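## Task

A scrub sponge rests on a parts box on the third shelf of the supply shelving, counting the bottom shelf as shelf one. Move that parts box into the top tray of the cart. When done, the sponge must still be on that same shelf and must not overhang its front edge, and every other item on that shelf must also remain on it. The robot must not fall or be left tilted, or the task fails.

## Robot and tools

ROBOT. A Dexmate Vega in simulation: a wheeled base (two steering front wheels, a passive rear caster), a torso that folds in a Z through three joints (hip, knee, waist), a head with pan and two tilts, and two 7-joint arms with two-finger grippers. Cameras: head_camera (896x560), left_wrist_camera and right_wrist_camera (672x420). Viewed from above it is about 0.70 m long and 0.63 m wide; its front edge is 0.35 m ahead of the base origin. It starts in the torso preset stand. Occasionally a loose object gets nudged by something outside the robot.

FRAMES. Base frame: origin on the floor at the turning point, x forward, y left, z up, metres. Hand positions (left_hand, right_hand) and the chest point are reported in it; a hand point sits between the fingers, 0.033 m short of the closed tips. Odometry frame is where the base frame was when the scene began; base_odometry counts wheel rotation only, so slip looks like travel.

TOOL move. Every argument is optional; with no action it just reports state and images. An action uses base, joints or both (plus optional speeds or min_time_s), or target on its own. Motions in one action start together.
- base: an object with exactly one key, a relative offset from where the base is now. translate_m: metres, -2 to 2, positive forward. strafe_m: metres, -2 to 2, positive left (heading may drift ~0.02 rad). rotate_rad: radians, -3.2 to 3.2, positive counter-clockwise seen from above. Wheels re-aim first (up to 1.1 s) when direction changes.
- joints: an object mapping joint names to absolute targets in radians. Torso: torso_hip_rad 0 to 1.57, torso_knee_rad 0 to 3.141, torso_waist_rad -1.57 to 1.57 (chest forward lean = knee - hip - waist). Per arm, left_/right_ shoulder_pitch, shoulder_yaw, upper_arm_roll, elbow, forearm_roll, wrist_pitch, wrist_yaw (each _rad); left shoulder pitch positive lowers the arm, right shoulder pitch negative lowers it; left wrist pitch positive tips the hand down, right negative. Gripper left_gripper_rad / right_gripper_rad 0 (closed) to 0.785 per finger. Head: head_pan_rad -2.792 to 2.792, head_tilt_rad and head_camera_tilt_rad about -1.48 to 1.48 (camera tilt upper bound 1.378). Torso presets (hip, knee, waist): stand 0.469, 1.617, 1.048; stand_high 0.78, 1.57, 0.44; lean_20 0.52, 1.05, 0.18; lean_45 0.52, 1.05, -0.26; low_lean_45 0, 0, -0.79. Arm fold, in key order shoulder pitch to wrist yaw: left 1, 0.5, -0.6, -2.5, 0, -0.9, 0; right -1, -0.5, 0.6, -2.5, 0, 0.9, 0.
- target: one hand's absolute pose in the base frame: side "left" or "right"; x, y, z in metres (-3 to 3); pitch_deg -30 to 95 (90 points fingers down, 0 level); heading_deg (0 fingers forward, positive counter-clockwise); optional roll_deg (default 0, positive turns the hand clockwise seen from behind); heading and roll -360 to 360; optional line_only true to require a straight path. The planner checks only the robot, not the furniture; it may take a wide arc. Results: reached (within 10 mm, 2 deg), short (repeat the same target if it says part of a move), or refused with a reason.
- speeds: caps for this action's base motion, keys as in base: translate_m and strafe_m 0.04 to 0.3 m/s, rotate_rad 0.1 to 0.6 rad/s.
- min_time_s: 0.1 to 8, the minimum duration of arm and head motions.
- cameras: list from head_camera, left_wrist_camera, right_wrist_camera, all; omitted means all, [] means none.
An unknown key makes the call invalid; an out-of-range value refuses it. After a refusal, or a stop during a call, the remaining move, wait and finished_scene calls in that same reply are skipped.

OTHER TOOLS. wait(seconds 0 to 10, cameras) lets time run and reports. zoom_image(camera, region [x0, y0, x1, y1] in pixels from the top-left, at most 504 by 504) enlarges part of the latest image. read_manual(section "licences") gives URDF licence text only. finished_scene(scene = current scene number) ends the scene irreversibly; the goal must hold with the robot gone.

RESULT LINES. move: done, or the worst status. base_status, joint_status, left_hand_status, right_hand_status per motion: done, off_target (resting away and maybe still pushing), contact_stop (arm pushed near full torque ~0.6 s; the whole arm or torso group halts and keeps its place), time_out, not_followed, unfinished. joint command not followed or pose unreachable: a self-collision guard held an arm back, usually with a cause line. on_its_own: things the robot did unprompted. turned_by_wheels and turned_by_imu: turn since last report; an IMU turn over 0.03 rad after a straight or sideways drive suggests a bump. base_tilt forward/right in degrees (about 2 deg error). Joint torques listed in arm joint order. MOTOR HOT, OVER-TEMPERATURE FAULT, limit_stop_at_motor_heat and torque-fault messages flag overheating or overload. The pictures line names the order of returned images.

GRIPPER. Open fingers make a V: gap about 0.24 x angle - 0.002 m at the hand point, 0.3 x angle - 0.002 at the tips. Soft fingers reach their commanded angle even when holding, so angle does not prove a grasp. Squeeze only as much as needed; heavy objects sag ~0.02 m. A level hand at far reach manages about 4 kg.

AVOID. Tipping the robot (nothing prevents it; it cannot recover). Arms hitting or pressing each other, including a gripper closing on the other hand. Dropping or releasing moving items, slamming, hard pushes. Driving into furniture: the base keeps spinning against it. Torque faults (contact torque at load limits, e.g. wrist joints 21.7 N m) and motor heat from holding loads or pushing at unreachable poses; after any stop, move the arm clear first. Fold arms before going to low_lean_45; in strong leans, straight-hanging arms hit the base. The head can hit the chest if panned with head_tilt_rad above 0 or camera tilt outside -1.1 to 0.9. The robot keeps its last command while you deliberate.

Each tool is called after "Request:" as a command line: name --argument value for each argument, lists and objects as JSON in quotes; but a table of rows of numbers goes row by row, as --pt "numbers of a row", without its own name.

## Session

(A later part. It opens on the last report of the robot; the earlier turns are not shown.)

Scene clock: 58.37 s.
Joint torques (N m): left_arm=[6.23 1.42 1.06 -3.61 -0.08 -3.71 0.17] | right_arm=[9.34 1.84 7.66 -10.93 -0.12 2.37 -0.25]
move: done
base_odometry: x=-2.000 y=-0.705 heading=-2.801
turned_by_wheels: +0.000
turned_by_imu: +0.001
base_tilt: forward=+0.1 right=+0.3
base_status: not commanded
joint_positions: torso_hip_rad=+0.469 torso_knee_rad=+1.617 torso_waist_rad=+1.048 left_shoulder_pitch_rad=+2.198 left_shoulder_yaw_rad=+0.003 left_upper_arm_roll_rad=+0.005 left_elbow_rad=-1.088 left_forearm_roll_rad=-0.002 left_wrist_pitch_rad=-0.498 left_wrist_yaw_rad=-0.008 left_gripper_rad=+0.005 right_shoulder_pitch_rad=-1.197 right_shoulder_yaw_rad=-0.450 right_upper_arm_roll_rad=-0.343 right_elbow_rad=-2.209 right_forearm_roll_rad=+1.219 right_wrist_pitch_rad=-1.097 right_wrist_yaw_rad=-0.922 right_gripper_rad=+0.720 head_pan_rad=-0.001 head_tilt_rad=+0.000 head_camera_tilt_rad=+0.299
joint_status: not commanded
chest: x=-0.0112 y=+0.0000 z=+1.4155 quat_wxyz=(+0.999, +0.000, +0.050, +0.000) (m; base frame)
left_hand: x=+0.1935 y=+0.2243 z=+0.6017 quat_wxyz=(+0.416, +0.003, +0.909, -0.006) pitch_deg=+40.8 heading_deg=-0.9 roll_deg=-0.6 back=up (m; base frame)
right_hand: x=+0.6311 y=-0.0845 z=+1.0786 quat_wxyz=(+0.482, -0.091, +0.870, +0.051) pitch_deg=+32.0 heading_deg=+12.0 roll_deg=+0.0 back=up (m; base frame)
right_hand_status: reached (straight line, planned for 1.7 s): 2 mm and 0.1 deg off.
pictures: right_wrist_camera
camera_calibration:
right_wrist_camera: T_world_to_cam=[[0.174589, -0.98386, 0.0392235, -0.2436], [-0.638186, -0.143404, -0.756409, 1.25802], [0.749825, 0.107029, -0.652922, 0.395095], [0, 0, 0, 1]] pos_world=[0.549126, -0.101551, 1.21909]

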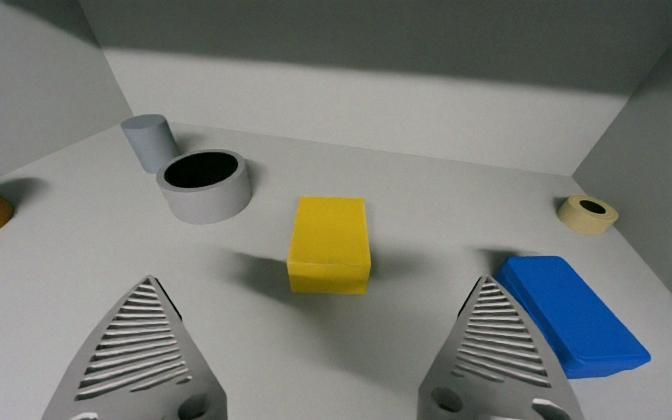

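Request:
move --target '{"side":"right","x":0.595,"y":-0.303,"z":1.075,"pitch_deg":35,"heading_deg":12}' --cameras '[]'

Request:
move --joints '{"right_gripper_rad":0.46}' --cameras '["right_wrist_camera","head_camera"]'

Request:
zoom_image --camera "right_wrist_camera" --region '[200, 110, 460, 310]'

Scene clock: 63.27 s.
Joint torques (N m): left_arm=[6.61 0.62 1.31 -3.76 -0.08 -2.44 -0.15] | right_arm=[4.31 -9.54 10.12 -2.96 -0.43 3.35 0.27]
move: done
base_odometry: x=-2.000 y=-0.705 heading=-2.801
turned_by_wheels: +0.000
turned_by_imu: +0.001
base_tilt: forward=+0.2 right=+0.3
base_status: not commanded
joint_positions: torso_hip_rad=+0.469 torso_knee_rad=+1.617 torso_waist_rad=+1.048 left_shoulder_pitch_rad=+2.198 left_shoulder_yaw_rad=+0.003 left_upper_arm_roll_rad=+0.005 left_elbow_rad=-1.088 left_forearm_roll_rad=-0.002 left_wrist_pitch_rad=-0.498 left_wrist_yaw_rad=-0.008 left_gripper_rad=+0.005 right_shoulder_pitch_rad=-1.581 right_shoulder_yaw_rad=-0.906 right_upper_arm_roll_rad=+0.242 right_elbow_rad=-2.206 right_forearm_roll_rad=+1.265 right_wrist_pitch_rad=-1.037 right_wrist_yaw_rad=-0.334 right_gripper_rad=+0.720 head_pan_rad=-0.001 head_tilt_rad=+0.000 head_camera_tilt_rad=+0.299
joint_status: not commanded
chest: x=-0.0112 y=+0.0000 z=+1.4155 quat_wxyz=(+0.999, +0.000, +0.050, +0.000) (m; base frame)
left_hand: x=+0.1935 y=+0.2243 z=+0.6017 quat_wxyz=(+0.416, +0.003, +0.909, -0.006) pitch_deg=+40.8 heading_deg=-0.9 roll_deg=-0.6 back=up (m; base frame)
right_hand: x=+0.5951 y=-0.3014 z=+1.0743 quat_wxyz=(+0.459, -0.093, +0.882, +0.048) pitch_deg=+35.0 heading_deg=+12.0 roll_deg=+0.0 back=up (m; base frame)
right_hand_status: reached (straight line, planned for 2.4 s): 2 mm and 0.0 deg off.
pictures: none
No camera images: "cameras" was empty.

Scene clock: 64.03 s.
Joint torques (N m): left_arm=[6.7 0.56 1.23 -4.87 -0.02 -3.21 0.16] | right_arm=[6.27 -8.94 10.97 -3.98 -0.22 3.37 0.46]
move: done
base_odometry: x=-2.000 y=-0.705 heading=-2.801
turned_by_wheels: +0.000
turned_by_imu: +0.000
base_tilt: forward=+0.2 right=+0.3
base_status: not commanded
joint_positions: torso_hip_rad=+0.469 torso_knee_rad=+1.617 torso_waist_rad=+1.048 left_shoulder_pitch_rad=+2.198 left_shoulder_yaw_rad=+0.003 left_upper_arm_roll_rad=+0.005 left_elbow_rad=-1.088 left_forearm_roll_rad=-0.002 left_wrist_pitch_rad=-0.498 left_wrist_yaw_rad=-0.008 left_gripper_rad=+0.005 right_shoulder_pitch_rad=-1.584 right_shoulder_yaw_rad=-0.908 right_upper_arm_roll_rad=+0.246 right_elbow_rad=-2.205 right_forearm_roll_rad=+1.265 right_wrist_pitch_rad=-1.036 right_wrist_yaw_rad=-0.330 right_gripper_rad=+0.460 head_pan_rad=-0.001 head_tilt_rad=+0.000 head_camera_tilt_rad=+0.299
joint_status: all done
chest: x=-0.0112 y=+0.0000 z=+1.4155 quat_wxyz=(+0.999, +0.000, +0.050, +0.000) (m; base frame)
left_hand: x=+0.1935 y=+0.2243 z=+0.6017 quat_wxyz=(+0.416, +0.003, +0.909, -0.006) pitch_deg=+40.8 heading_deg=-0.9 roll_deg=-0.6 back=up (m; base frame)
right_hand: x=+0.5949 y=-0.3025 z=+1.0746 quat_wxyz=(+0.459, -0.093, +0.882, +0.048) pitch_deg=+35.0 heading_deg=+12.0 roll_deg=+0.0 back=up (m; base frame)
pictures: head_camera, right_wrist_camera
camera_calibration:
head_camera: T_world_to_cam=[[0.0111955, -0.999796, 0.0168304, 0.00447177], [-0.38485, -0.0198432, -0.922766, 1.38458], [0.922911, 0.00385362, -0.384993, 0.604597], [0, 0, 0, 1]] pos_world=[-0.0251854, 0.0296154, 1.51033]
right_wrist_camera: T_world_to_cam=[[0.177144, -0.983314, 0.0414043, -0.455164], [-0.675676, -0.152096, -0.721338, 1.18263], [0.715599, 0.0998047, -0.691345, 0.502402], [0, 0, 0, 1]] pos_world=[0.520183, -0.317838, 1.21925]

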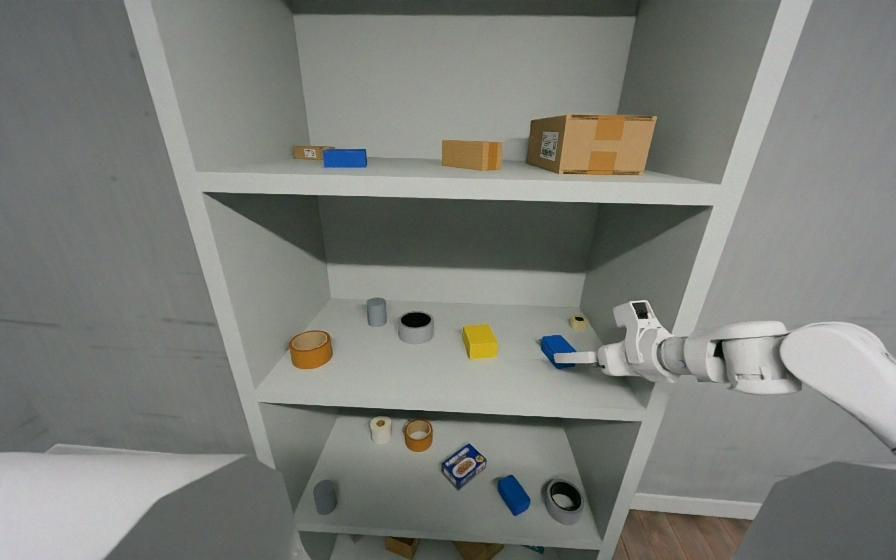

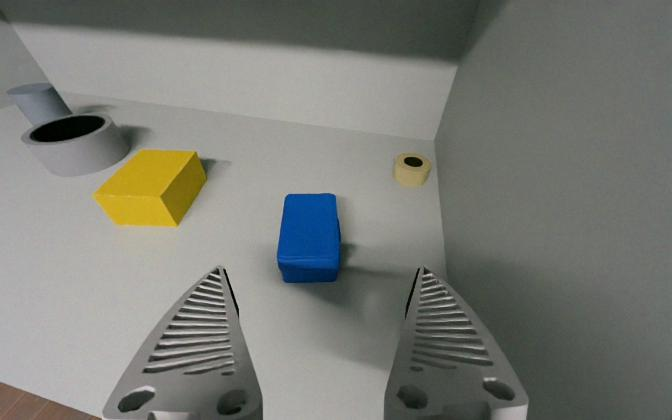

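Scaled by 1.938 from the camera's 672x420 image, which has a finer 960x600 frame.

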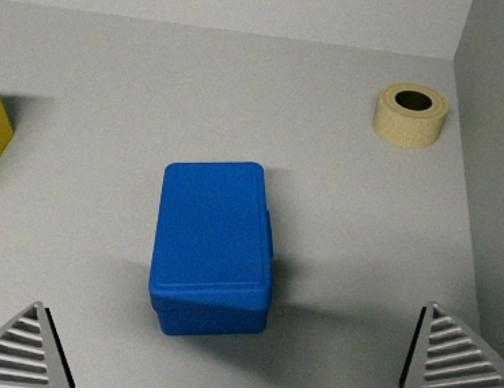

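Request:
move --target '{"side":"right","x":0.69,"y":-0.270,"z":1.008,"pitch_deg":35,"heading_deg":13}' --cameras '["right_wrist_camera"]'

Request:
move --joints '{"right_gripper_rad":0.13}' --cameras '["right_wrist_camera"]'

Request:
move --target '{"side":"right","x":0.67,"y":-0.265,"z":1.06,"pitch_deg":35,"heading_deg":12}' --cameras '["right_wrist_camera"]'

Scene clock: 67.83 s.
Joint torques (N m): left_arm=[7.11 0.3 1.15 -4.16 -0.03 -3.28 -0.01] | right_arm=[13.51 -0.71 -0.92 0.82 0.36 -0.5 0.63]
move: done
base_odometry: x=-2.000 y=-0.705 heading=-2.802
turned_by_wheels: +0.000
turned_by_imu: +0.001
base_tilt: forward=+0.1 right=+0.3
base_status: not commanded
joint_positions: torso_hip_rad=+0.469 torso_knee_rad=+1.617 torso_waist_rad=+1.048 left_shoulder_pitch_rad=+2.198 left_shoulder_yaw_rad=+0.003 left_upper_arm_roll_rad=+0.005 left_elbow_rad=-1.088 left_forearm_roll_rad=-0.002 left_wrist_pitch_rad=-0.498 left_wrist_yaw_rad=-0.008 left_gripper_rad=+0.005 right_shoulder_pitch_rad=-1.233 right_shoulder_yaw_rad=-0.828 right_upper_arm_roll_rad=-0.216 right_elbow_rad=-1.852 right_forearm_roll_rad=+1.009 right_wrist_pitch_rad=-0.860 right_wrist_yaw_rad=-0.205 right_gripper_rad=+0.460 head_pan_rad=-0.001 head_tilt_rad=+0.000 head_camera_tilt_rad=+0.299
joint_status: not commanded
chest: x=-0.0115 y=+0.0000 z=+1.4155 quat_wxyz=(+0.999, +0.000, +0.050, +0.000) (m; base frame)
left_hand: x=+0.1935 y=+0.2243 z=+0.6017 quat_wxyz=(+0.417, +0.003, +0.909, -0.006) pitch_deg=+40.8 heading_deg=-0.9 roll_deg=-0.6 back=up (m; base frame)
right_hand: x=+0.6891 y=-0.2708 z=+1.0098 quat_wxyz=(+0.460, -0.100, +0.881, +0.052) pitch_deg=+34.9 heading_deg=+12.9 roll_deg=+0.0 back=up (m; base frame)
right_hand_status: reached (straight line, planned for 1.8 s): 2 mm and 0.1 deg off.
pictures: right_wrist_camera
camera_calibration:
right_wrist_camera: T_world_to_cam=[[0.192768, -0.980381, 0.0411436, -0.447721], [-0.671447, -0.162368, -0.723046, 1.20037], [0.715541, 0.111755, -0.689573, 0.388512], [0, 0, 0, 1]] pos_world=[0.614293, -0.287454, 1.15425]

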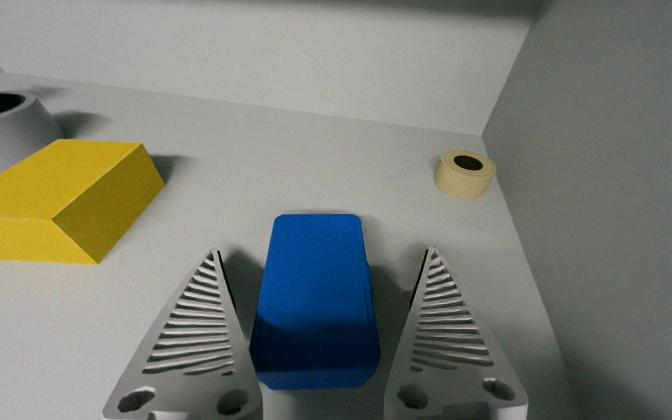

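Scene clock: 68.70 s.
Joint torques (N m): left_arm=[6.86 0.94 1.31 -3.96 -0.04 -3.28 -0.04] | right_arm=[9.96 -3.72 -0.7 1.43 0.06 -2.25 0.04]
move: done
base_odometry: x=-2.000 y=-0.705 heading=-2.801
turned_by_wheels: +0.000
turned_by_imu: +0.000
base_tilt: forward=+0.2 right=+0.3
base_status: not commanded
joint_positions: torso_hip_rad=+0.469 torso_knee_rad=+1.617 torso_waist_rad=+1.048 left_shoulder_pitch_rad=+2.198 left_shoulder_yaw_rad=+0.003 left_upper_arm_roll_rad=+0.005 left_elbow_rad=-1.088 left_forearm_roll_rad=-0.002 left_wrist_pitch_rad=-0.498 left_wrist_yaw_rad=-0.008 left_gripper_rad=+0.005 right_shoulder_pitch_rad=-1.229 right_shoulder_yaw_rad=-0.827 right_upper_arm_roll_rad=-0.221 right_elbow_rad=-1.848 right_forearm_roll_rad=+1.006 right_wrist_pitch_rad=-0.857 right_wrist_yaw_rad=-0.203 right_gripper_rad=+0.131 head_pan_rad=-0.001 head_tilt_rad=+0.000 head_camera_tilt_rad=+0.299
joint_status: all done
chest: x=-0.0115 y=+0.0000 z=+1.4155 quat_wxyz=(+0.999, +0.000, +0.050, +0.000) (m; base frame)
left_hand: x=+0.1935 y=+0.2243 z=+0.6017 quat_wxyz=(+0.417, +0.003, +0.909, -0.006) pitch_deg=+40.8 heading_deg=-0.9 roll_deg=-0.6 back=up (m; base frame)
right_hand: x=+0.6902 y=-0.2701 z=+1.0095 quat_wxyz=(+0.460, -0.100, +0.881, +0.052) pitch_deg=+34.9 heading_deg=+13.0 roll_deg=+0.0 back=up (m; base frame)
pictures: right_wrist_camera
camera_calibration:
right_wrist_camera: T_world_to_cam=[[0.193501, -0.980226, 0.0414024, -0.448018], [-0.670755, -0.162971, -0.723552, 1.2009], [0.715992, 0.112237, -0.689027, 0.386752], [0, 0, 0, 1]] pos_world=[0.615292, -0.286854, 1.15395]

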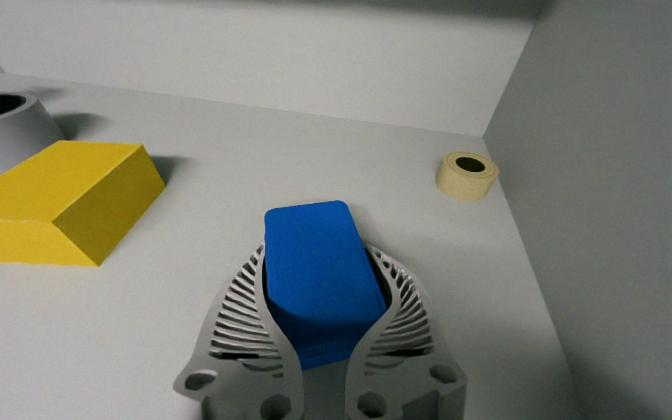

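Scene clock: 70.90 s.
Joint torques (N m): left_arm=[7.14 0.13 1.26 -4.59 -0.08 -2.96 0.03] | right_arm=[10.84 -5.9 10.57 -10.94 -0.19 3.52 -0.53]
move: done
base_odometry: x=-2.000 y=-0.705 heading=-2.801
turned_by_wheels: +0.000
turned_by_imu: +0.001
base_tilt: forward=+0.2 right=+0.3
base_status: not commanded
joint_positions: torso_hip_rad=+0.469 torso_knee_rad=+1.617 torso_waist_rad=+1.048 left_shoulder_pitch_rad=+2.198 left_shoulder_yaw_rad=+0.003 left_upper_arm_roll_rad=+0.005 left_elbow_rad=-1.088 left_forearm_roll_rad=-0.002 left_wrist_pitch_rad=-0.498 left_wrist_yaw_rad=-0.008 left_gripper_rad=+0.005 right_shoulder_pitch_rad=-1.243 right_shoulder_yaw_rad=-0.822 right_upper_arm_roll_rad=-0.101 right_elbow_rad=-1.992 right_forearm_roll_rad=+1.151 right_wrist_pitch_rad=-1.016 right_wrist_yaw_rad=-0.349 right_gripper_rad=+0.130 head_pan_rad=-0.001 head_tilt_rad=+0.000 head_camera_tilt_rad=+0.299
joint_status: not commanded
chest: x=-0.0112 y=+0.0000 z=+1.4155 quat_wxyz=(+0.999, +0.000, +0.050, +0.000) (m; base frame)
left_hand: x=+0.1935 y=+0.2243 z=+0.6017 quat_wxyz=(+0.416, +0.003, +0.909, -0.006) pitch_deg=+40.8 heading_deg=-0.9 roll_deg=-0.6 back=up (m; base frame)
right_hand: x=+0.6708 y=-0.2651 z=+1.0577 quat_wxyz=(+0.459, -0.093, +0.882, +0.049) pitch_deg=+35.1 heading_deg=+12.0 roll_deg=+0.0 back=up (m; base frame)
right_hand_status: reached (straight line, planned for 0.8 s): 2 mm and 0.1 deg off.
pictures: right_wrist_camera
camera_calibration:
right_wrist_camera: T_world_to_cam=[[0.177261, -0.983312, 0.0409355, -0.430739], [-0.676189, -0.151907, -0.720897, 1.22722], [0.715085, 0.100107, -0.691832, 0.433658], [0, 0, 0, 1]] pos_world=[0.596084, -0.280539, 1.20235]

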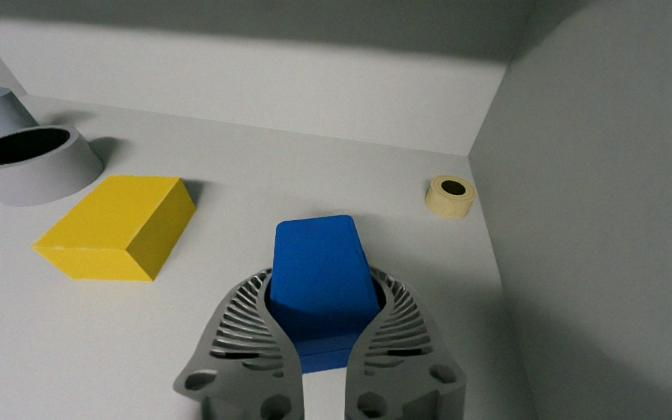

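Request:
move --base '{"translate_m": -1.75}' --joints '{"head_pan_rad":-1.1,"head_camera_tilt_rad":0.25}' --cameras '["head_camera"]'

Scene clock: 78.90 s.
Joint torques (N m): left_arm=[6.55 0.4 1.25 -4.05 -0.12 -2.78 0.09] | right_arm=[10.42 -4.41 10.92 -8.68 -0.19 2.37 -0.24]
move: done
base_odometry: x=-0.349 y=-0.125 heading=-2.802
turned_by_wheels: -0.001
turned_by_imu: +0.012
base_tilt: forward=+0.1 right=+0.3
base_status: done
joint_positions: torso_hip_rad=+0.469 torso_knee_rad=+1.617 torso_waist_rad=+1.048 left_shoulder_pitch_rad=+2.198 left_shoulder_yaw_rad=+0.003 left_upper_arm_roll_rad=+0.005 left_elbow_rad=-1.088 left_forearm_roll_rad=-0.002 left_wrist_pitch_rad=-0.498 left_wrist_yaw_rad=-0.008 left_gripper_rad=+0.005 right_shoulder_pitch_rad=-1.243 right_shoulder_yaw_rad=-0.821 right_upper_arm_roll_rad=-0.097 right_elbow_rad=-1.997 right_forearm_roll_rad=+1.156 right_wrist_pitch_rad=-1.021 right_wrist_yaw_rad=-0.354 right_gripper_rad=+0.130 head_pan_rad=-1.099 head_tilt_rad=+0.000 head_camera_tilt_rad=+0.251
joint_status: all done
chest: x=-0.0111 y=+0.0000 z=+1.4155 quat_wxyz=(+0.999, +0.000, +0.050, +0.000) (m; base frame)
left_hand: x=+0.1935 y=+0.2243 z=+0.6016 quat_wxyz=(+0.416, +0.003, +0.909, -0.006) pitch_deg=+40.8 heading_deg=-0.9 roll_deg=-0.6 back=up (m; base frame)
right_hand: x=+0.6700 y=-0.2649 z=+1.0591 quat_wxyz=(+0.459, -0.093, +0.882, +0.048) pitch_deg=+35.1 heading_deg=+12.0 roll_deg=+0.0 back=up (m; base frame)
pictures: head_camera
camera_calibration:
head_camera: T_world_to_cam=[[-0.880313, -0.462207, 0.106833, -0.198676], [-0.224821, 0.208171, -0.951903, 1.44036], [0.417737, -0.861992, -0.28717, 0.419925], [0, 0, 0, 1]] pos_world=[-0.0264931, -0.0296983, 1.5129]

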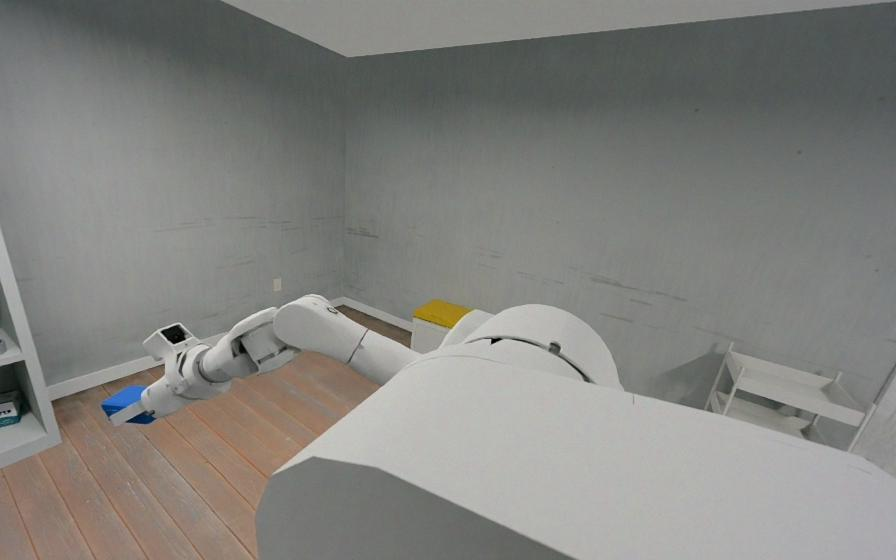

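Request:
move --base '{"rotate_rad": -2.146}' --joints '{"head_pan_rad":0.0,"head_camera_tilt_rad":0.2}' --cameras '[]'

Request:
move --base '{"translate_m": 1.2}' --joints '{"torso_hip_rad":0.3,"torso_knee_rad":1.1,"torso_waist_rad":0.0,"right_shoulder_pitch_rad":-0.543,"head_camera_tilt_rad":-0.1}' --min_time_s 4 --cameras '[]'

Request:
move --base '{"rotate_rad": 0.77}' --cameras '["head_camera","right_wrist_camera"]'

Scene clock: 85.13 s.
Joint torques (N m): left_arm=[7.32 0.3 1.3 -3.59 -0.05 -2.61 -0.01] | right_arm=[10.34 -5.57 10.59 -8.57 -0.24 2.36 -0.35]
move: done
base_odometry: x=-0.348 y=-0.125 heading=+1.337
turned_by_wheels: -2.144
turned_by_imu: -2.085
base_tilt: forward=+0.1 right=+0.3
base_status: done
joint_positions: torso_hip_rad=+0.469 torso_knee_rad=+1.617 torso_waist_rad=+1.048 left_shoulder_pitch_rad=+2.198 left_shoulder_yaw_rad=+0.003 left_upper_arm_roll_rad=+0.005 left_elbow_rad=-1.088 left_forearm_roll_rad=-0.002 left_wrist_pitch_rad=-0.498 left_wrist_yaw_rad=-0.008 left_gripper_rad=+0.005 right_shoulder_pitch_rad=-1.243 right_shoulder_yaw_rad=-0.821 right_upper_arm_roll_rad=-0.097 right_elbow_rad=-1.997 right_forearm_roll_rad=+1.156 right_wrist_pitch_rad=-1.021 right_wrist_yaw_rad=-0.354 right_gripper_rad=+0.130 head_pan_rad=-0.001 head_tilt_rad=+0.000 head_camera_tilt_rad=+0.201
joint_status: all done
chest: x=-0.0111 y=+0.0000 z=+1.4155 quat_wxyz=(+0.999, +0.000, +0.050, +0.000) (m; base frame)
left_hand: x=+0.1935 y=+0.2243 z=+0.6016 quat_wxyz=(+0.416, +0.003, +0.909, -0.006) pitch_deg=+40.8 heading_deg=-0.9 roll_deg=-0.6 back=up (m; base frame)
right_hand: x=+0.6700 y=-0.2649 z=+1.0592 quat_wxyz=(+0.459, -0.093, +0.882, +0.048) pitch_deg=+35.1 heading_deg=+12.0 roll_deg=+0.0 back=up (m; base frame)
pictures: none
No camera images: "cameras" was empty.

Scene clock: 91.33 s.
Joint torques (N m): left_arm=[22.71 0.91 1 3.68 -0.22 -0.69 -0.05] | right_arm=[20.44 -4.59 8.76 -9.7 -0.17 3.67 -0.12]
move: done
base_odometry: x=-0.067 y=+1.042 heading=+1.336
turned_by_wheels: -0.001
turned_by_imu: -0.007
base_tilt: forward=+0.2 right=+0.3
base_status: done
joint_positions: torso_hip_rad=+0.300 torso_knee_rad=+1.100 torso_waist_rad=+0.000 left_shoulder_pitch_rad=+2.198 left_shoulder_yaw_rad=+0.003 left_upper_arm_roll_rad=+0.005 left_elbow_rad=-1.089 left_forearm_roll_rad=-0.002 left_wrist_pitch_rad=-0.498 left_wrist_yaw_rad=-0.008 left_gripper_rad=+0.005 right_shoulder_pitch_rad=-0.544 right_shoulder_yaw_rad=-0.821 right_upper_arm_roll_rad=-0.097 right_elbow_rad=-1.997 right_forearm_roll_rad=+1.156 right_wrist_pitch_rad=-1.021 right_wrist_yaw_rad=-0.354 right_gripper_rad=+0.130 head_pan_rad=-0.001 head_tilt_rad=+0.000 head_camera_tilt_rad=-0.099
joint_status: all done
chest: x=+0.1839 y=+0.0000 z=+1.2110 quat_wxyz=(+0.921, +0.000, +0.390, +0.000) (m; base frame)
left_hand: x=-0.1838 y=+0.2243 z=+0.4568 quat_wxyz=(+0.080, +0.001, +0.997, -0.006) pitch_deg=+80.8 heading_deg=-4.5 roll_deg=-4.4 (m; base frame)
right_hand: x=+0.8645 y=-0.2649 z=+0.8539 quat_wxyz=(+0.458, -0.093, +0.883, +0.048) pitch_deg=+35.2 heading_deg=+12.0 roll_deg=+0.0 back=up (m; base frame)
pictures: none
No camera images: "cameras" was empty.

Scene clock: 94.20 s.
Joint torques (N m): left_arm=[24.4 1.23 1.27 3.1 -0.02 -1.02 0.03] | right_arm=[18.69 -6.01 11.08 -8.61 -0.33 2.7 -0.16]
move: done
base_odometry: x=-0.067 y=+1.043 heading=+2.106
turned_by_wheels: +0.769
turned_by_imu: +0.748
base_tilt: forward=+0.2 right=+0.3
base_status: done
joint_positions: torso_hip_rad=+0.300 torso_knee_rad=+1.100 torso_waist_rad=+0.000 left_shoulder_pitch_rad=+2.198 left_shoulder_yaw_rad=+0.003 left_upper_arm_roll_rad=+0.005 left_elbow_rad=-1.089 left_forearm_roll_rad=-0.002 left_wrist_pitch_rad=-0.498 left_wrist_yaw_rad=-0.008 left_gripper_rad=+0.005 right_shoulder_pitch_rad=-0.543 right_shoulder_yaw_rad=-0.821 right_upper_arm_roll_rad=-0.097 right_elbow_rad=-1.997 right_forearm_roll_rad=+1.156 right_wrist_pitch_rad=-1.021 right_wrist_yaw_rad=-0.354 right_gripper_rad=+0.130 head_pan_rad=-0.001 head_tilt_rad=+0.000 head_camera_tilt_rad=-0.099
joint_status: not commanded
chest: x=+0.1838 y=+0.0000 z=+1.2110 quat_wxyz=(+0.921, +0.000, +0.390, +0.000) (m; base frame)
left_hand: x=-0.1837 y=+0.2243 z=+0.4568 quat_wxyz=(+0.080, +0.001, +0.997, -0.006) pitch_deg=+80.8 heading_deg=-4.5 roll_deg=-4.4 (m; base frame)
right_hand: x=+0.8648 y=-0.2649 z=+0.8545 quat_wxyz=(+0.458, -0.093, +0.883, +0.048) pitch_deg=+35.1 heading_deg=+12.0 roll_deg=+0.0 back=up (m; base frame)
pictures: head_camera, right_wrist_camera
camera_calibration:
head_camera: T_world_to_cam=[[0.0157437, -0.999792, 0.0129607, 0.00885227], [-0.641604, -0.0200433, -0.766774, 1.16054], [0.766875, 0.00375623, -0.641786, 0.664733], [0, 0, 0, 1]] pos_world=[0.234699, 0.0296145, 1.31637]
right_wrist_camera: T_world_to_cam=[[0.177112, -0.98332, 0.0413958, -0.456898], [-0.676554, -0.15219, -0.720495, 1.21198], [0.714777, 0.099602, -0.692224, 0.154741], [0, 0, 0, 1]] pos_world=[0.790285, -0.280238, 0.999252]

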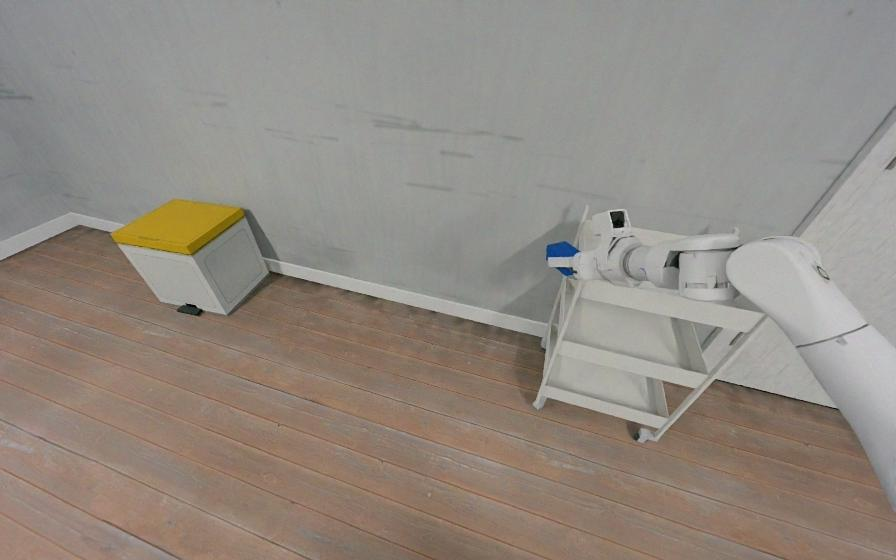

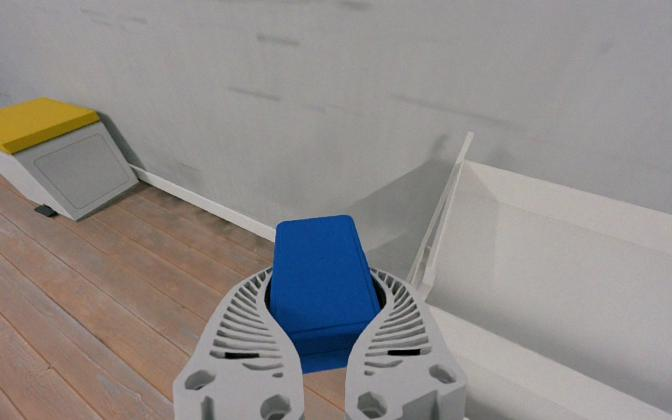

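Request:
move --base '{"rotate_rad": -0.28}' --cameras '[]'

Request:
move --base '{"translate_m": 0.22}' --cameras '["head_camera","right_wrist_camera"]'

Scene clock: 96.63 s.
Joint torques (N m): left_arm=[23.69 0.04 1.24 3.96 -0.02 -0.63 -0.04] | right_arm=[20 -5.5 10.77 -8.42 -0.22 3.21 0.05]
move: done
base_odometry: x=-0.067 y=+1.043 heading=+1.826
turned_by_wheels: -0.279
turned_by_imu: -0.272
base_tilt: forward=+0.2 right=+0.3
base_status: done
joint_positions: torso_hip_rad=+0.300 torso_knee_rad=+1.100 torso_waist_rad=+0.000 left_shoulder_pitch_rad=+2.198 left_shoulder_yaw_rad=+0.003 left_upper_arm_roll_rad=+0.005 left_elbow_rad=-1.089 left_forearm_roll_rad=-0.002 left_wrist_pitch_rad=-0.498 left_wrist_yaw_rad=-0.008 left_gripper_rad=+0.005 right_shoulder_pitch_rad=-0.543 right_shoulder_yaw_rad=-0.821 right_upper_arm_roll_rad=-0.097 right_elbow_rad=-1.997 right_forearm_roll_rad=+1.156 right_wrist_pitch_rad=-1.021 right_wrist_yaw_rad=-0.354 right_gripper_rad=+0.130 head_pan_rad=-0.001 head_tilt_rad=+0.000 head_camera_tilt_rad=-0.099
joint_status: not commanded
chest: x=+0.1838 y=+0.0000 z=+1.2110 quat_wxyz=(+0.921, +0.000, +0.390, +0.000) (m; base frame)
left_hand: x=-0.1837 y=+0.2243 z=+0.4568 quat_wxyz=(+0.080, +0.001, +0.997, -0.006) pitch_deg=+80.8 heading_deg=-4.5 roll_deg=-4.4 (m; base frame)
right_hand: x=+0.8648 y=-0.2649 z=+0.8545 quat_wxyz=(+0.458, -0.093, +0.883, +0.048) pitch_deg=+35.1 heading_deg=+12.0 roll_deg=+0.0 back=up (m; base frame)
pictures: none
No camera images: "cameras" was empty.

Scene clock: 99.23 s.
Joint torques (N m): left_arm=[24.89 -0.31 1.33 3.23 -0.02 -1.15 0] | right_arm=[19.38 -5.35 10.66 -9.2 -0.11 3.29 -0.15]
move: done
base_odometry: x=-0.122 y=+1.256 heading=+1.827
turned_by_wheels: +0.001
turned_by_imu: +0.001
base_tilt: forward=+0.2 right=+0.3
base_status: done
joint_positions: torso_hip_rad=+0.300 torso_knee_rad=+1.100 torso_waist_rad=+0.000 left_shoulder_pitch_rad=+2.198 left_shoulder_yaw_rad=+0.003 left_upper_arm_roll_rad=+0.005 left_elbow_rad=-1.089 left_forearm_roll_rad=-0.002 left_wrist_pitch_rad=-0.498 left_wrist_yaw_rad=-0.008 left_gripper_rad=+0.005 right_shoulder_pitch_rad=-0.543 right_shoulder_yaw_rad=-0.821 right_upper_arm_roll_rad=-0.097 right_elbow_rad=-1.997 right_forearm_roll_rad=+1.156 right_wrist_pitch_rad=-1.021 right_wrist_yaw_rad=-0.354 right_gripper_rad=+0.130 head_pan_rad=-0.001 head_tilt_rad=+0.000 head_camera_tilt_rad=-0.099
joint_status: not commanded
chest: x=+0.1839 y=+0.0000 z=+1.2110 quat_wxyz=(+0.921, +0.000, +0.390, +0.000) (m; base frame)
left_hand: x=-0.1837 y=+0.2243 z=+0.4568 quat_wxyz=(+0.080, +0.001, +0.997, -0.006) pitch_deg=+80.8 heading_deg=-4.5 roll_deg=-4.4 (m; base frame)
right_hand: x=+0.8648 y=-0.2649 z=+0.8544 quat_wxyz=(+0.458, -0.093, +0.883, +0.048) pitch_deg=+35.1 heading_deg=+12.0 roll_deg=+0.0 back=up (m; base frame)
pictures: head_camera, right_wrist_camera
camera_calibration:
head_camera: T_world_to_cam=[[0.0157449, -0.999792, 0.0129621, 0.00884984], [-0.641604, -0.0200451, -0.766774, 1.16052], [0.766875, 0.00375625, -0.641786, 0.664592], [0, 0, 0, 1]] pos_world=[0.234799, 0.0296145, 1.31627]
right_wrist_camera: T_world_to_cam=[[0.177115, -0.983319, 0.041399, -0.456899], [-0.676553, -0.152194, -0.720495, 1.2119], [0.714777, 0.099602, -0.692224, 0.154672], [0, 0, 0, 1]] pos_world=[0.790285, -0.280238, 0.999152]

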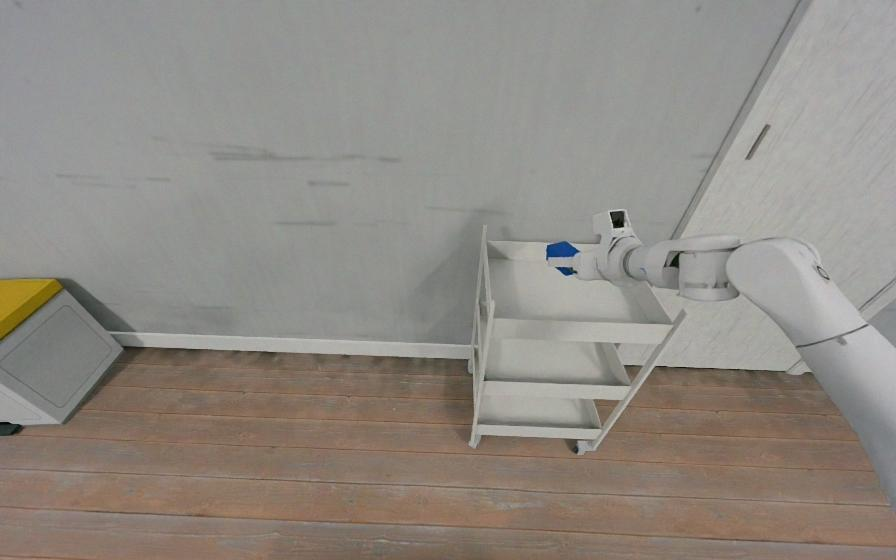

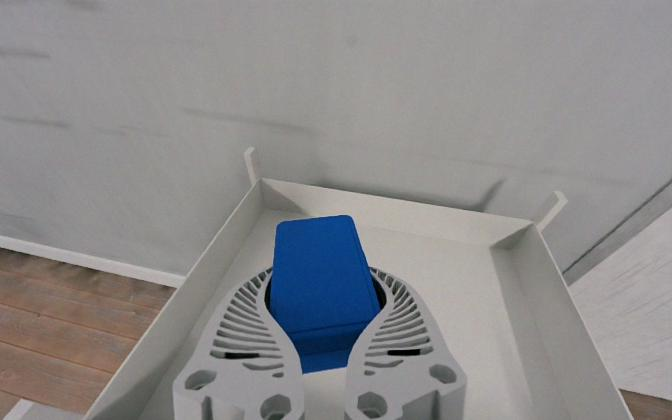

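Request:
move --target '{"side":"right","x":0.92,"y":-0.30,"z":0.72,"pitch_deg":35,"heading_deg":10}' --cameras '[]'

Request:
move --target '{"side":"right","x":0.92,"y":-0.30,"z":0.69,"pitch_deg":35,"heading_deg":10}' --cameras '["right_wrist_camera"]'

Request:
zoom_image --camera "right_wrist_camera" --region '[170, 170, 500, 420]'

Scene clock: 103.13 s.
Joint torques (N m): left_arm=[23.62 0.68 1.27 3.21 -0.05 -0.29 -0.02] | right_arm=[22.09 -6.05 4.71 -6.18 -0.07 3.09 0.42]
move: done
base_odometry: x=-0.122 y=+1.256 heading=+1.827
turned_by_wheels: +0.000
turned_by_imu: +0.001
base_tilt: forward=+0.2 right=+0.3
base_status: not commanded
joint_positions: torso_hip_rad=+0.300 torso_knee_rad=+1.100 torso_waist_rad=+0.000 left_shoulder_pitch_rad=+2.198 left_shoulder_yaw_rad=+0.003 left_upper_arm_roll_rad=+0.005 left_elbow_rad=-1.089 left_forearm_roll_rad=-0.002 left_wrist_pitch_rad=-0.498 left_wrist_yaw_rad=-0.008 left_gripper_rad=+0.005 right_shoulder_pitch_rad=-0.458 right_shoulder_yaw_rad=-0.733 right_upper_arm_roll_rad=-0.373 right_elbow_rad=-1.516 right_forearm_roll_rad=+0.827 right_wrist_pitch_rad=-0.626 right_wrist_yaw_rad=-0.076 right_gripper_rad=+0.130 head_pan_rad=-0.001 head_tilt_rad=+0.000 head_camera_tilt_rad=-0.099
joint_status: not commanded
chest: x=+0.1839 y=+0.0000 z=+1.2110 quat_wxyz=(+0.921, +0.000, +0.390, +0.000) (m; base frame)
left_hand: x=-0.1837 y=+0.2243 z=+0.4568 quat_wxyz=(+0.080, +0.001, +0.997, -0.006) pitch_deg=+80.8 heading_deg=-4.5 roll_deg=-4.4 (m; base frame)
right_hand: x=+0.9194 y=-0.2999 z=+0.7209 quat_wxyz=(+0.460, -0.077, +0.884, +0.040) pitch_deg=+35.0 heading_deg=+10.0 roll_deg=+0.1 back=up (m; base frame)
right_hand_status: reached (straight line, planned for 1.9 s): 1 mm and 0.1 deg off.
pictures: none
No camera images: "cameras" was empty.

Scene clock: 104.93 s.
Joint torques (N m): left_arm=[25.05 -0.22 1.35 3.36 -0.02 -0.56 -0.05] | right_arm=[18.13 -2.67 1.56 -1.7 -0.26 0.93 -0.26]
move: done
base_odometry: x=-0.122 y=+1.256 heading=+1.827
turned_by_wheels: +0.000
turned_by_imu: +0.000
base_tilt: forward=+0.1 right=+0.3
base_status: not commanded
joint_positions: torso_hip_rad=+0.300 torso_knee_rad=+1.100 torso_waist_rad=+0.000 left_shoulder_pitch_rad=+2.198 left_shoulder_yaw_rad=+0.003 left_upper_arm_roll_rad=+0.005 left_elbow_rad=-1.089 left_forearm_roll_rad=-0.002 left_wrist_pitch_rad=-0.498 left_wrist_yaw_rad=-0.008 left_gripper_rad=+0.005 right_shoulder_pitch_rad=-0.454 right_shoulder_yaw_rad=-0.701 right_upper_arm_roll_rad=-0.412 right_elbow_rad=-1.423 right_forearm_roll_rad=+0.783 right_wrist_pitch_rad=-0.543 right_wrist_yaw_rad=-0.042 right_gripper_rad=+0.130 head_pan_rad=-0.001 head_tilt_rad=+0.000 head_camera_tilt_rad=-0.099
joint_status: not commanded
chest: x=+0.1836 y=+0.0000 z=+1.2111 quat_wxyz=(+0.921, +0.000, +0.389, +0.000) (m; base frame)
left_hand: x=-0.1837 y=+0.2243 z=+0.4567 quat_wxyz=(+0.080, +0.001, +0.997, -0.006) pitch_deg=+80.8 heading_deg=-4.5 roll_deg=-4.4 (m; base frame)
right_hand: x=+0.9200 y=-0.3001 z=+0.6925 quat_wxyz=(+0.460, -0.077, +0.883, +0.040) pitch_deg=+34.9 heading_deg=+10.0 roll_deg=+0.0 back=up (m; base frame)
right_hand_status: reached (straight line, planned for 0.6 s): 2 mm and 0.1 deg off.
pictures: right_wrist_camera
camera_calibration:
right_wrist_camera: T_world_to_cam=[[0.141953, -0.989011, 0.0413189, -0.463937], [-0.679609, -0.127724, -0.72237, 1.13859], [0.719709, 0.0744622, -0.690271, -0.00681251], [0, 0, 0, 1]] pos_world=[0.844556, -0.312906, 0.83695]

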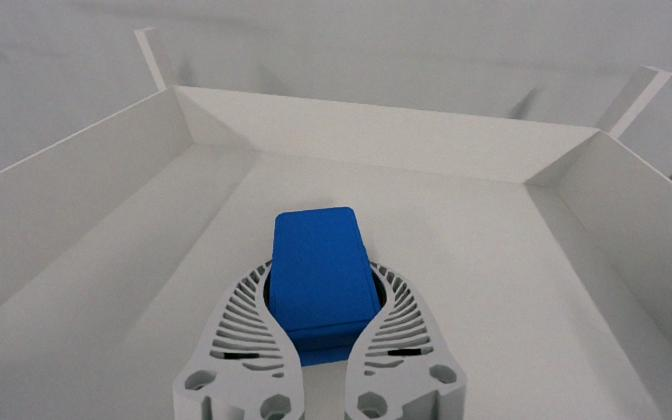

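Scaled by 1.527 from the camera's 672x420 image, which has a finer 960x600 frame.

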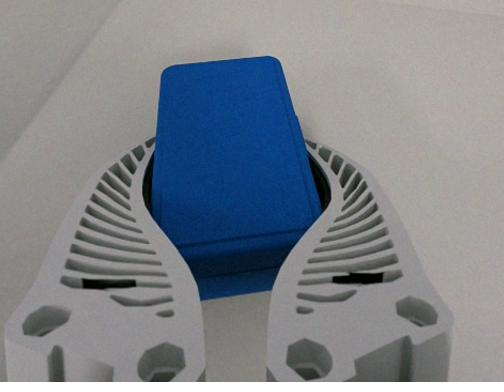

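Request:
move --target '{"side":"right","x":0.92,"y":-0.30,"z":0.681,"pitch_deg":35,"heading_deg":10}' --cameras '["right_wrist_camera"]'

Scene clock: 106.33 s.
Joint torques (N m): left_arm=[23.98 0 1.11 3.11 -0.12 -0.1 -0.02] | right_arm=[10.13 -0.73 -1.55 4.08 -0.62 -1.33 -0.39]
move: done
base_odometry: x=-0.122 y=+1.256 heading=+1.827
turned_by_wheels: +0.000
turned_by_imu: +0.000
base_tilt: forward=+0.2 right=+0.3
base_status: not commanded
joint_positions: torso_hip_rad=+0.300 torso_knee_rad=+1.100 torso_waist_rad=+0.000 left_shoulder_pitch_rad=+2.198 left_shoulder_yaw_rad=+0.003 left_upper_arm_roll_rad=+0.005 left_elbow_rad=-1.089 left_forearm_roll_rad=-0.002 left_wrist_pitch_rad=-0.498 left_wrist_yaw_rad=-0.008 left_gripper_rad=+0.005 right_shoulder_pitch_rad=-0.451 right_shoulder_yaw_rad=-0.689 right_upper_arm_roll_rad=-0.424 right_elbow_rad=-1.390 right_forearm_roll_rad=+0.769 right_wrist_pitch_rad=-0.515 right_wrist_yaw_rad=-0.030 right_gripper_rad=+0.130 head_pan_rad=-0.001 head_tilt_rad=+0.000 head_camera_tilt_rad=-0.099
joint_status: not commanded
chest: x=+0.1832 y=+0.0000 z=+1.2113 quat_wxyz=(+0.921, +0.000, +0.389, +0.000) (m; base frame)
left_hand: x=-0.1836 y=+0.2243 z=+0.4566 quat_wxyz=(+0.080, +0.001, +0.997, -0.006) pitch_deg=+80.8 heading_deg=-4.5 roll_deg=-4.4 (m; base frame)
right_hand: x=+0.9205 y=-0.3000 z=+0.6843 quat_wxyz=(+0.461, -0.077, +0.883, +0.040) pitch_deg=+34.8 heading_deg=+10.0 roll_deg=+0.0 back=up (m; base frame)
right_hand_status: reached (straight line, planned for 0.4 s): 3 mm and 0.2 deg off.
pictures: right_wrist_camera
camera_calibration:
right_wrist_camera: T_world_to_cam=[[0.142235, -0.988973, 0.0412543, -0.4637], [-0.678177, -0.127725, -0.723714, 1.13272], [0.721003, 0.0749595, -0.688866, -0.0147264], [0, 0, 0, 1]] pos_world=[0.844754, -0.312806, 0.828748]

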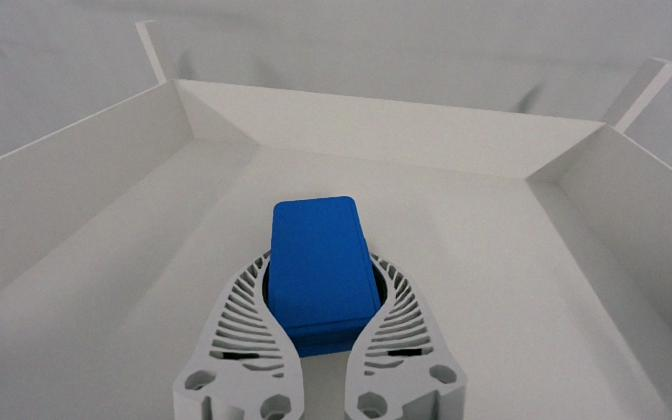

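Request:
move --target '{"side":"right","x":0.918,"y":-0.30,"z":0.675,"pitch_deg":35,"heading_deg":10}' --cameras '[]'

Request:
move --joints '{"right_gripper_rad":0.6}' --cameras '["right_wrist_camera"]'

Request:
move --target '{"side":"right","x":0.84,"y":-0.315,"z":0.745,"pitch_deg":35,"heading_deg":10}' --cameras '["right_wrist_camera"]'

Scene clock: 107.77 s.
Joint torques (N m): left_arm=[24.15 0.7 1.32 3.62 -0.1 -1.61 -0.02] | right_arm=[-15.66 1.77 -10.63 13.26 -0.45 -8.97 -0.67]
move: done
base_odometry: x=-0.122 y=+1.256 heading=+1.827
turned_by_wheels: +0.000
turned_by_imu: +0.000
base_tilt: forward=+0.1 right=+0.2
base_status: not commanded
joint_positions: torso_hip_rad=+0.301 torso_knee_rad=+1.099 torso_waist_rad=+0.001 left_shoulder_pitch_rad=+2.198 left_shoulder_yaw_rad=+0.003 left_upper_arm_roll_rad=+0.005 left_elbow_rad=-1.089 left_forearm_roll_rad=-0.002 left_wrist_pitch_rad=-0.498 left_wrist_yaw_rad=-0.008 left_gripper_rad=+0.005 right_shoulder_pitch_rad=-0.453 right_shoulder_yaw_rad=-0.683 right_upper_arm_roll_rad=-0.429 right_elbow_rad=-1.374 right_forearm_roll_rad=+0.761 right_wrist_pitch_rad=-0.495 right_wrist_yaw_rad=-0.024 right_gripper_rad=+0.130 head_pan_rad=-0.001 head_tilt_rad=+0.000 head_camera_tilt_rad=-0.099
joint_status: not commanded
chest: x=+0.1824 y=+0.0000 z=+1.2116 quat_wxyz=(+0.921, +0.000, +0.389, +0.000) (m; base frame)
left_hand: x=-0.1834 y=+0.2243 z=+0.4565 quat_wxyz=(+0.081, +0.001, +0.997, -0.006) pitch_deg=+80.7 heading_deg=-4.4 roll_deg=-4.3 (m; base frame)
right_hand: x=+0.9202 y=-0.2999 z=+0.6808 quat_wxyz=(+0.463, -0.077, +0.882, +0.040) pitch_deg=+34.6 heading_deg=+10.0 roll_deg=+0.0 back=up (m; base frame)
right_hand_status: reached (straight line, planned for 0.3 s): 6 mm and 0.4 deg off.
pictures: none
No camera images: "cameras" was empty.

Scene clock: 108.83 s.
Joint torques (N m): left_arm=[24.04 0 1.22 2.57 -0.01 -0.63 -0.04] | right_arm=[-20.9 1.39 -8.61 11.67 0.19 -8.25 0.47]
move: done
base_odometry: x=-0.122 y=+1.256 heading=+1.827
turned_by_wheels: +0.000
turned_by_imu: +0.001
base_tilt: forward=+0.2 right=+0.3
base_status: not commanded
joint_positions: torso_hip_rad=+0.300 torso_knee_rad=+1.099 torso_waist_rad=+0.001 left_shoulder_pitch_rad=+2.198 left_shoulder_yaw_rad=+0.003 left_upper_arm_roll_rad=+0.005 left_elbow_rad=-1.089 left_forearm_roll_rad=-0.002 left_wrist_pitch_rad=-0.498 left_wrist_yaw_rad=-0.008 left_gripper_rad=+0.005 right_shoulder_pitch_rad=-0.453 right_shoulder_yaw_rad=-0.682 right_upper_arm_roll_rad=-0.430 right_elbow_rad=-1.371 right_forearm_roll_rad=+0.760 right_wrist_pitch_rad=-0.492 right_wrist_yaw_rad=-0.024 right_gripper_rad=+0.600 head_pan_rad=-0.001 head_tilt_rad=+0.000 head_camera_tilt_rad=-0.099
joint_status: all done
chest: x=+0.1826 y=+0.0000 z=+1.2115 quat_wxyz=(+0.921, +0.000, +0.389, +0.000) (m; base frame)
left_hand: x=-0.1834 y=+0.2243 z=+0.4565 quat_wxyz=(+0.081, +0.001, +0.997, -0.006) pitch_deg=+80.7 heading_deg=-4.4 roll_deg=-4.3 (m; base frame)
right_hand: x=+0.9201 y=-0.3001 z=+0.6797 quat_wxyz=(+0.463, -0.077, +0.882, +0.040) pitch_deg=+34.6 heading_deg=+10.0 roll_deg=+0.0 back=up (m; base frame)
pictures: right_wrist_camera
camera_calibration:
right_wrist_camera: T_world_to_cam=[[0.141699, -0.989031, 0.0416935, -0.463377], [-0.674847, -0.127328, -0.72689, 1.12833], [0.724225, 0.0748626, -0.685487, -0.0229737], [0, 0, 0, 1]] pos_world=[0.843749, -0.312906, 0.823743]

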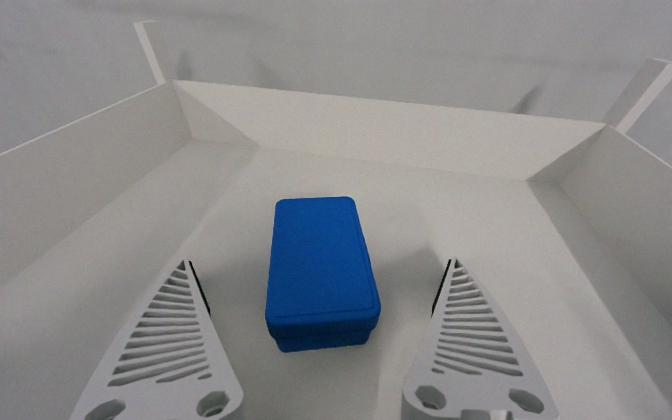

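Scene clock: 112.20 s.
Joint torques (N m): left_arm=[24.51 0.07 1.39 3.37 -0.05 -0.96 -0.05] | right_arm=[8.1 -9.4 11.02 -9.09 0.07 2.25 -0.19]
move: done
base_odometry: x=-0.122 y=+1.256 heading=+1.827
turned_by_wheels: +0.000
turned_by_imu: +0.001
base_tilt: forward=+0.2 right=+0.3
base_status: not commanded
joint_positions: torso_hip_rad=+0.300 torso_knee_rad=+1.100 torso_waist_rad=+0.000 left_shoulder_pitch_rad=+2.198 left_shoulder_yaw_rad=+0.003 left_upper_arm_roll_rad=+0.005 left_elbow_rad=-1.089 left_forearm_roll_rad=-0.002 left_wrist_pitch_rad=-0.498 left_wrist_yaw_rad=-0.008 left_gripper_rad=+0.005 right_shoulder_pitch_rad=-0.768 right_shoulder_yaw_rad=-0.892 right_upper_arm_roll_rad=-0.163 right_elbow_rad=-1.846 right_forearm_roll_rad=+0.981 right_wrist_pitch_rad=-0.657 right_wrist_yaw_rad=-0.178 right_gripper_rad=+0.600 head_pan_rad=-0.001 head_tilt_rad=+0.000 head_camera_tilt_rad=-0.099
joint_status: not commanded
chest: x=+0.1838 y=+0.0000 z=+1.2111 quat_wxyz=(+0.921, +0.000, +0.389, +0.000) (m; base frame)
left_hand: x=-0.1837 y=+0.2243 z=+0.4567 quat_wxyz=(+0.080, +0.001, +0.997, -0.006) pitch_deg=+80.8 heading_deg=-4.5 roll_deg=-4.4 (m; base frame)
right_hand: x=+0.8412 y=-0.3151 z=+0.7419 quat_wxyz=(+0.459, -0.077, +0.884, +0.040) pitch_deg=+35.1 heading_deg=+10.0 roll_deg=+0.1 back=up (m; base frame)
right_hand_status: reached (straight line, planned for 1.8 s): 3 mm and 0.2 deg off.
pictures: right_wrist_camera
camera_calibration:
right_wrist_camera: T_world_to_cam=[[0.141877, -0.989045, 0.0407488, -0.469144], [-0.682105, -0.127513, -0.720051, 1.11922], [0.717359, 0.0743638, -0.692724, 0.0889788], [0, 0, 0, 1]] pos_world=[0.76616, -0.327906, 0.886653]

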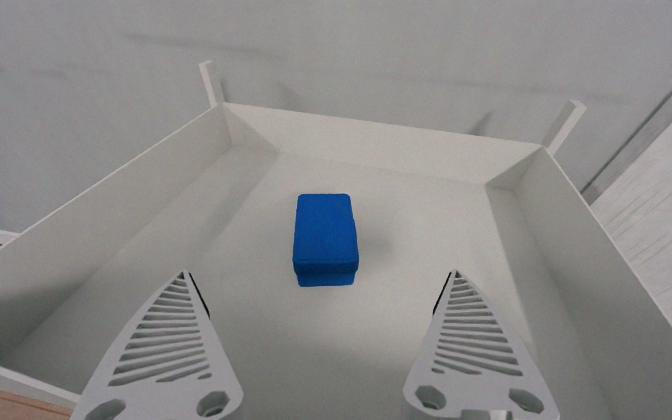

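Request:
finished_scene --scene 3

The scene is finished: the task was done.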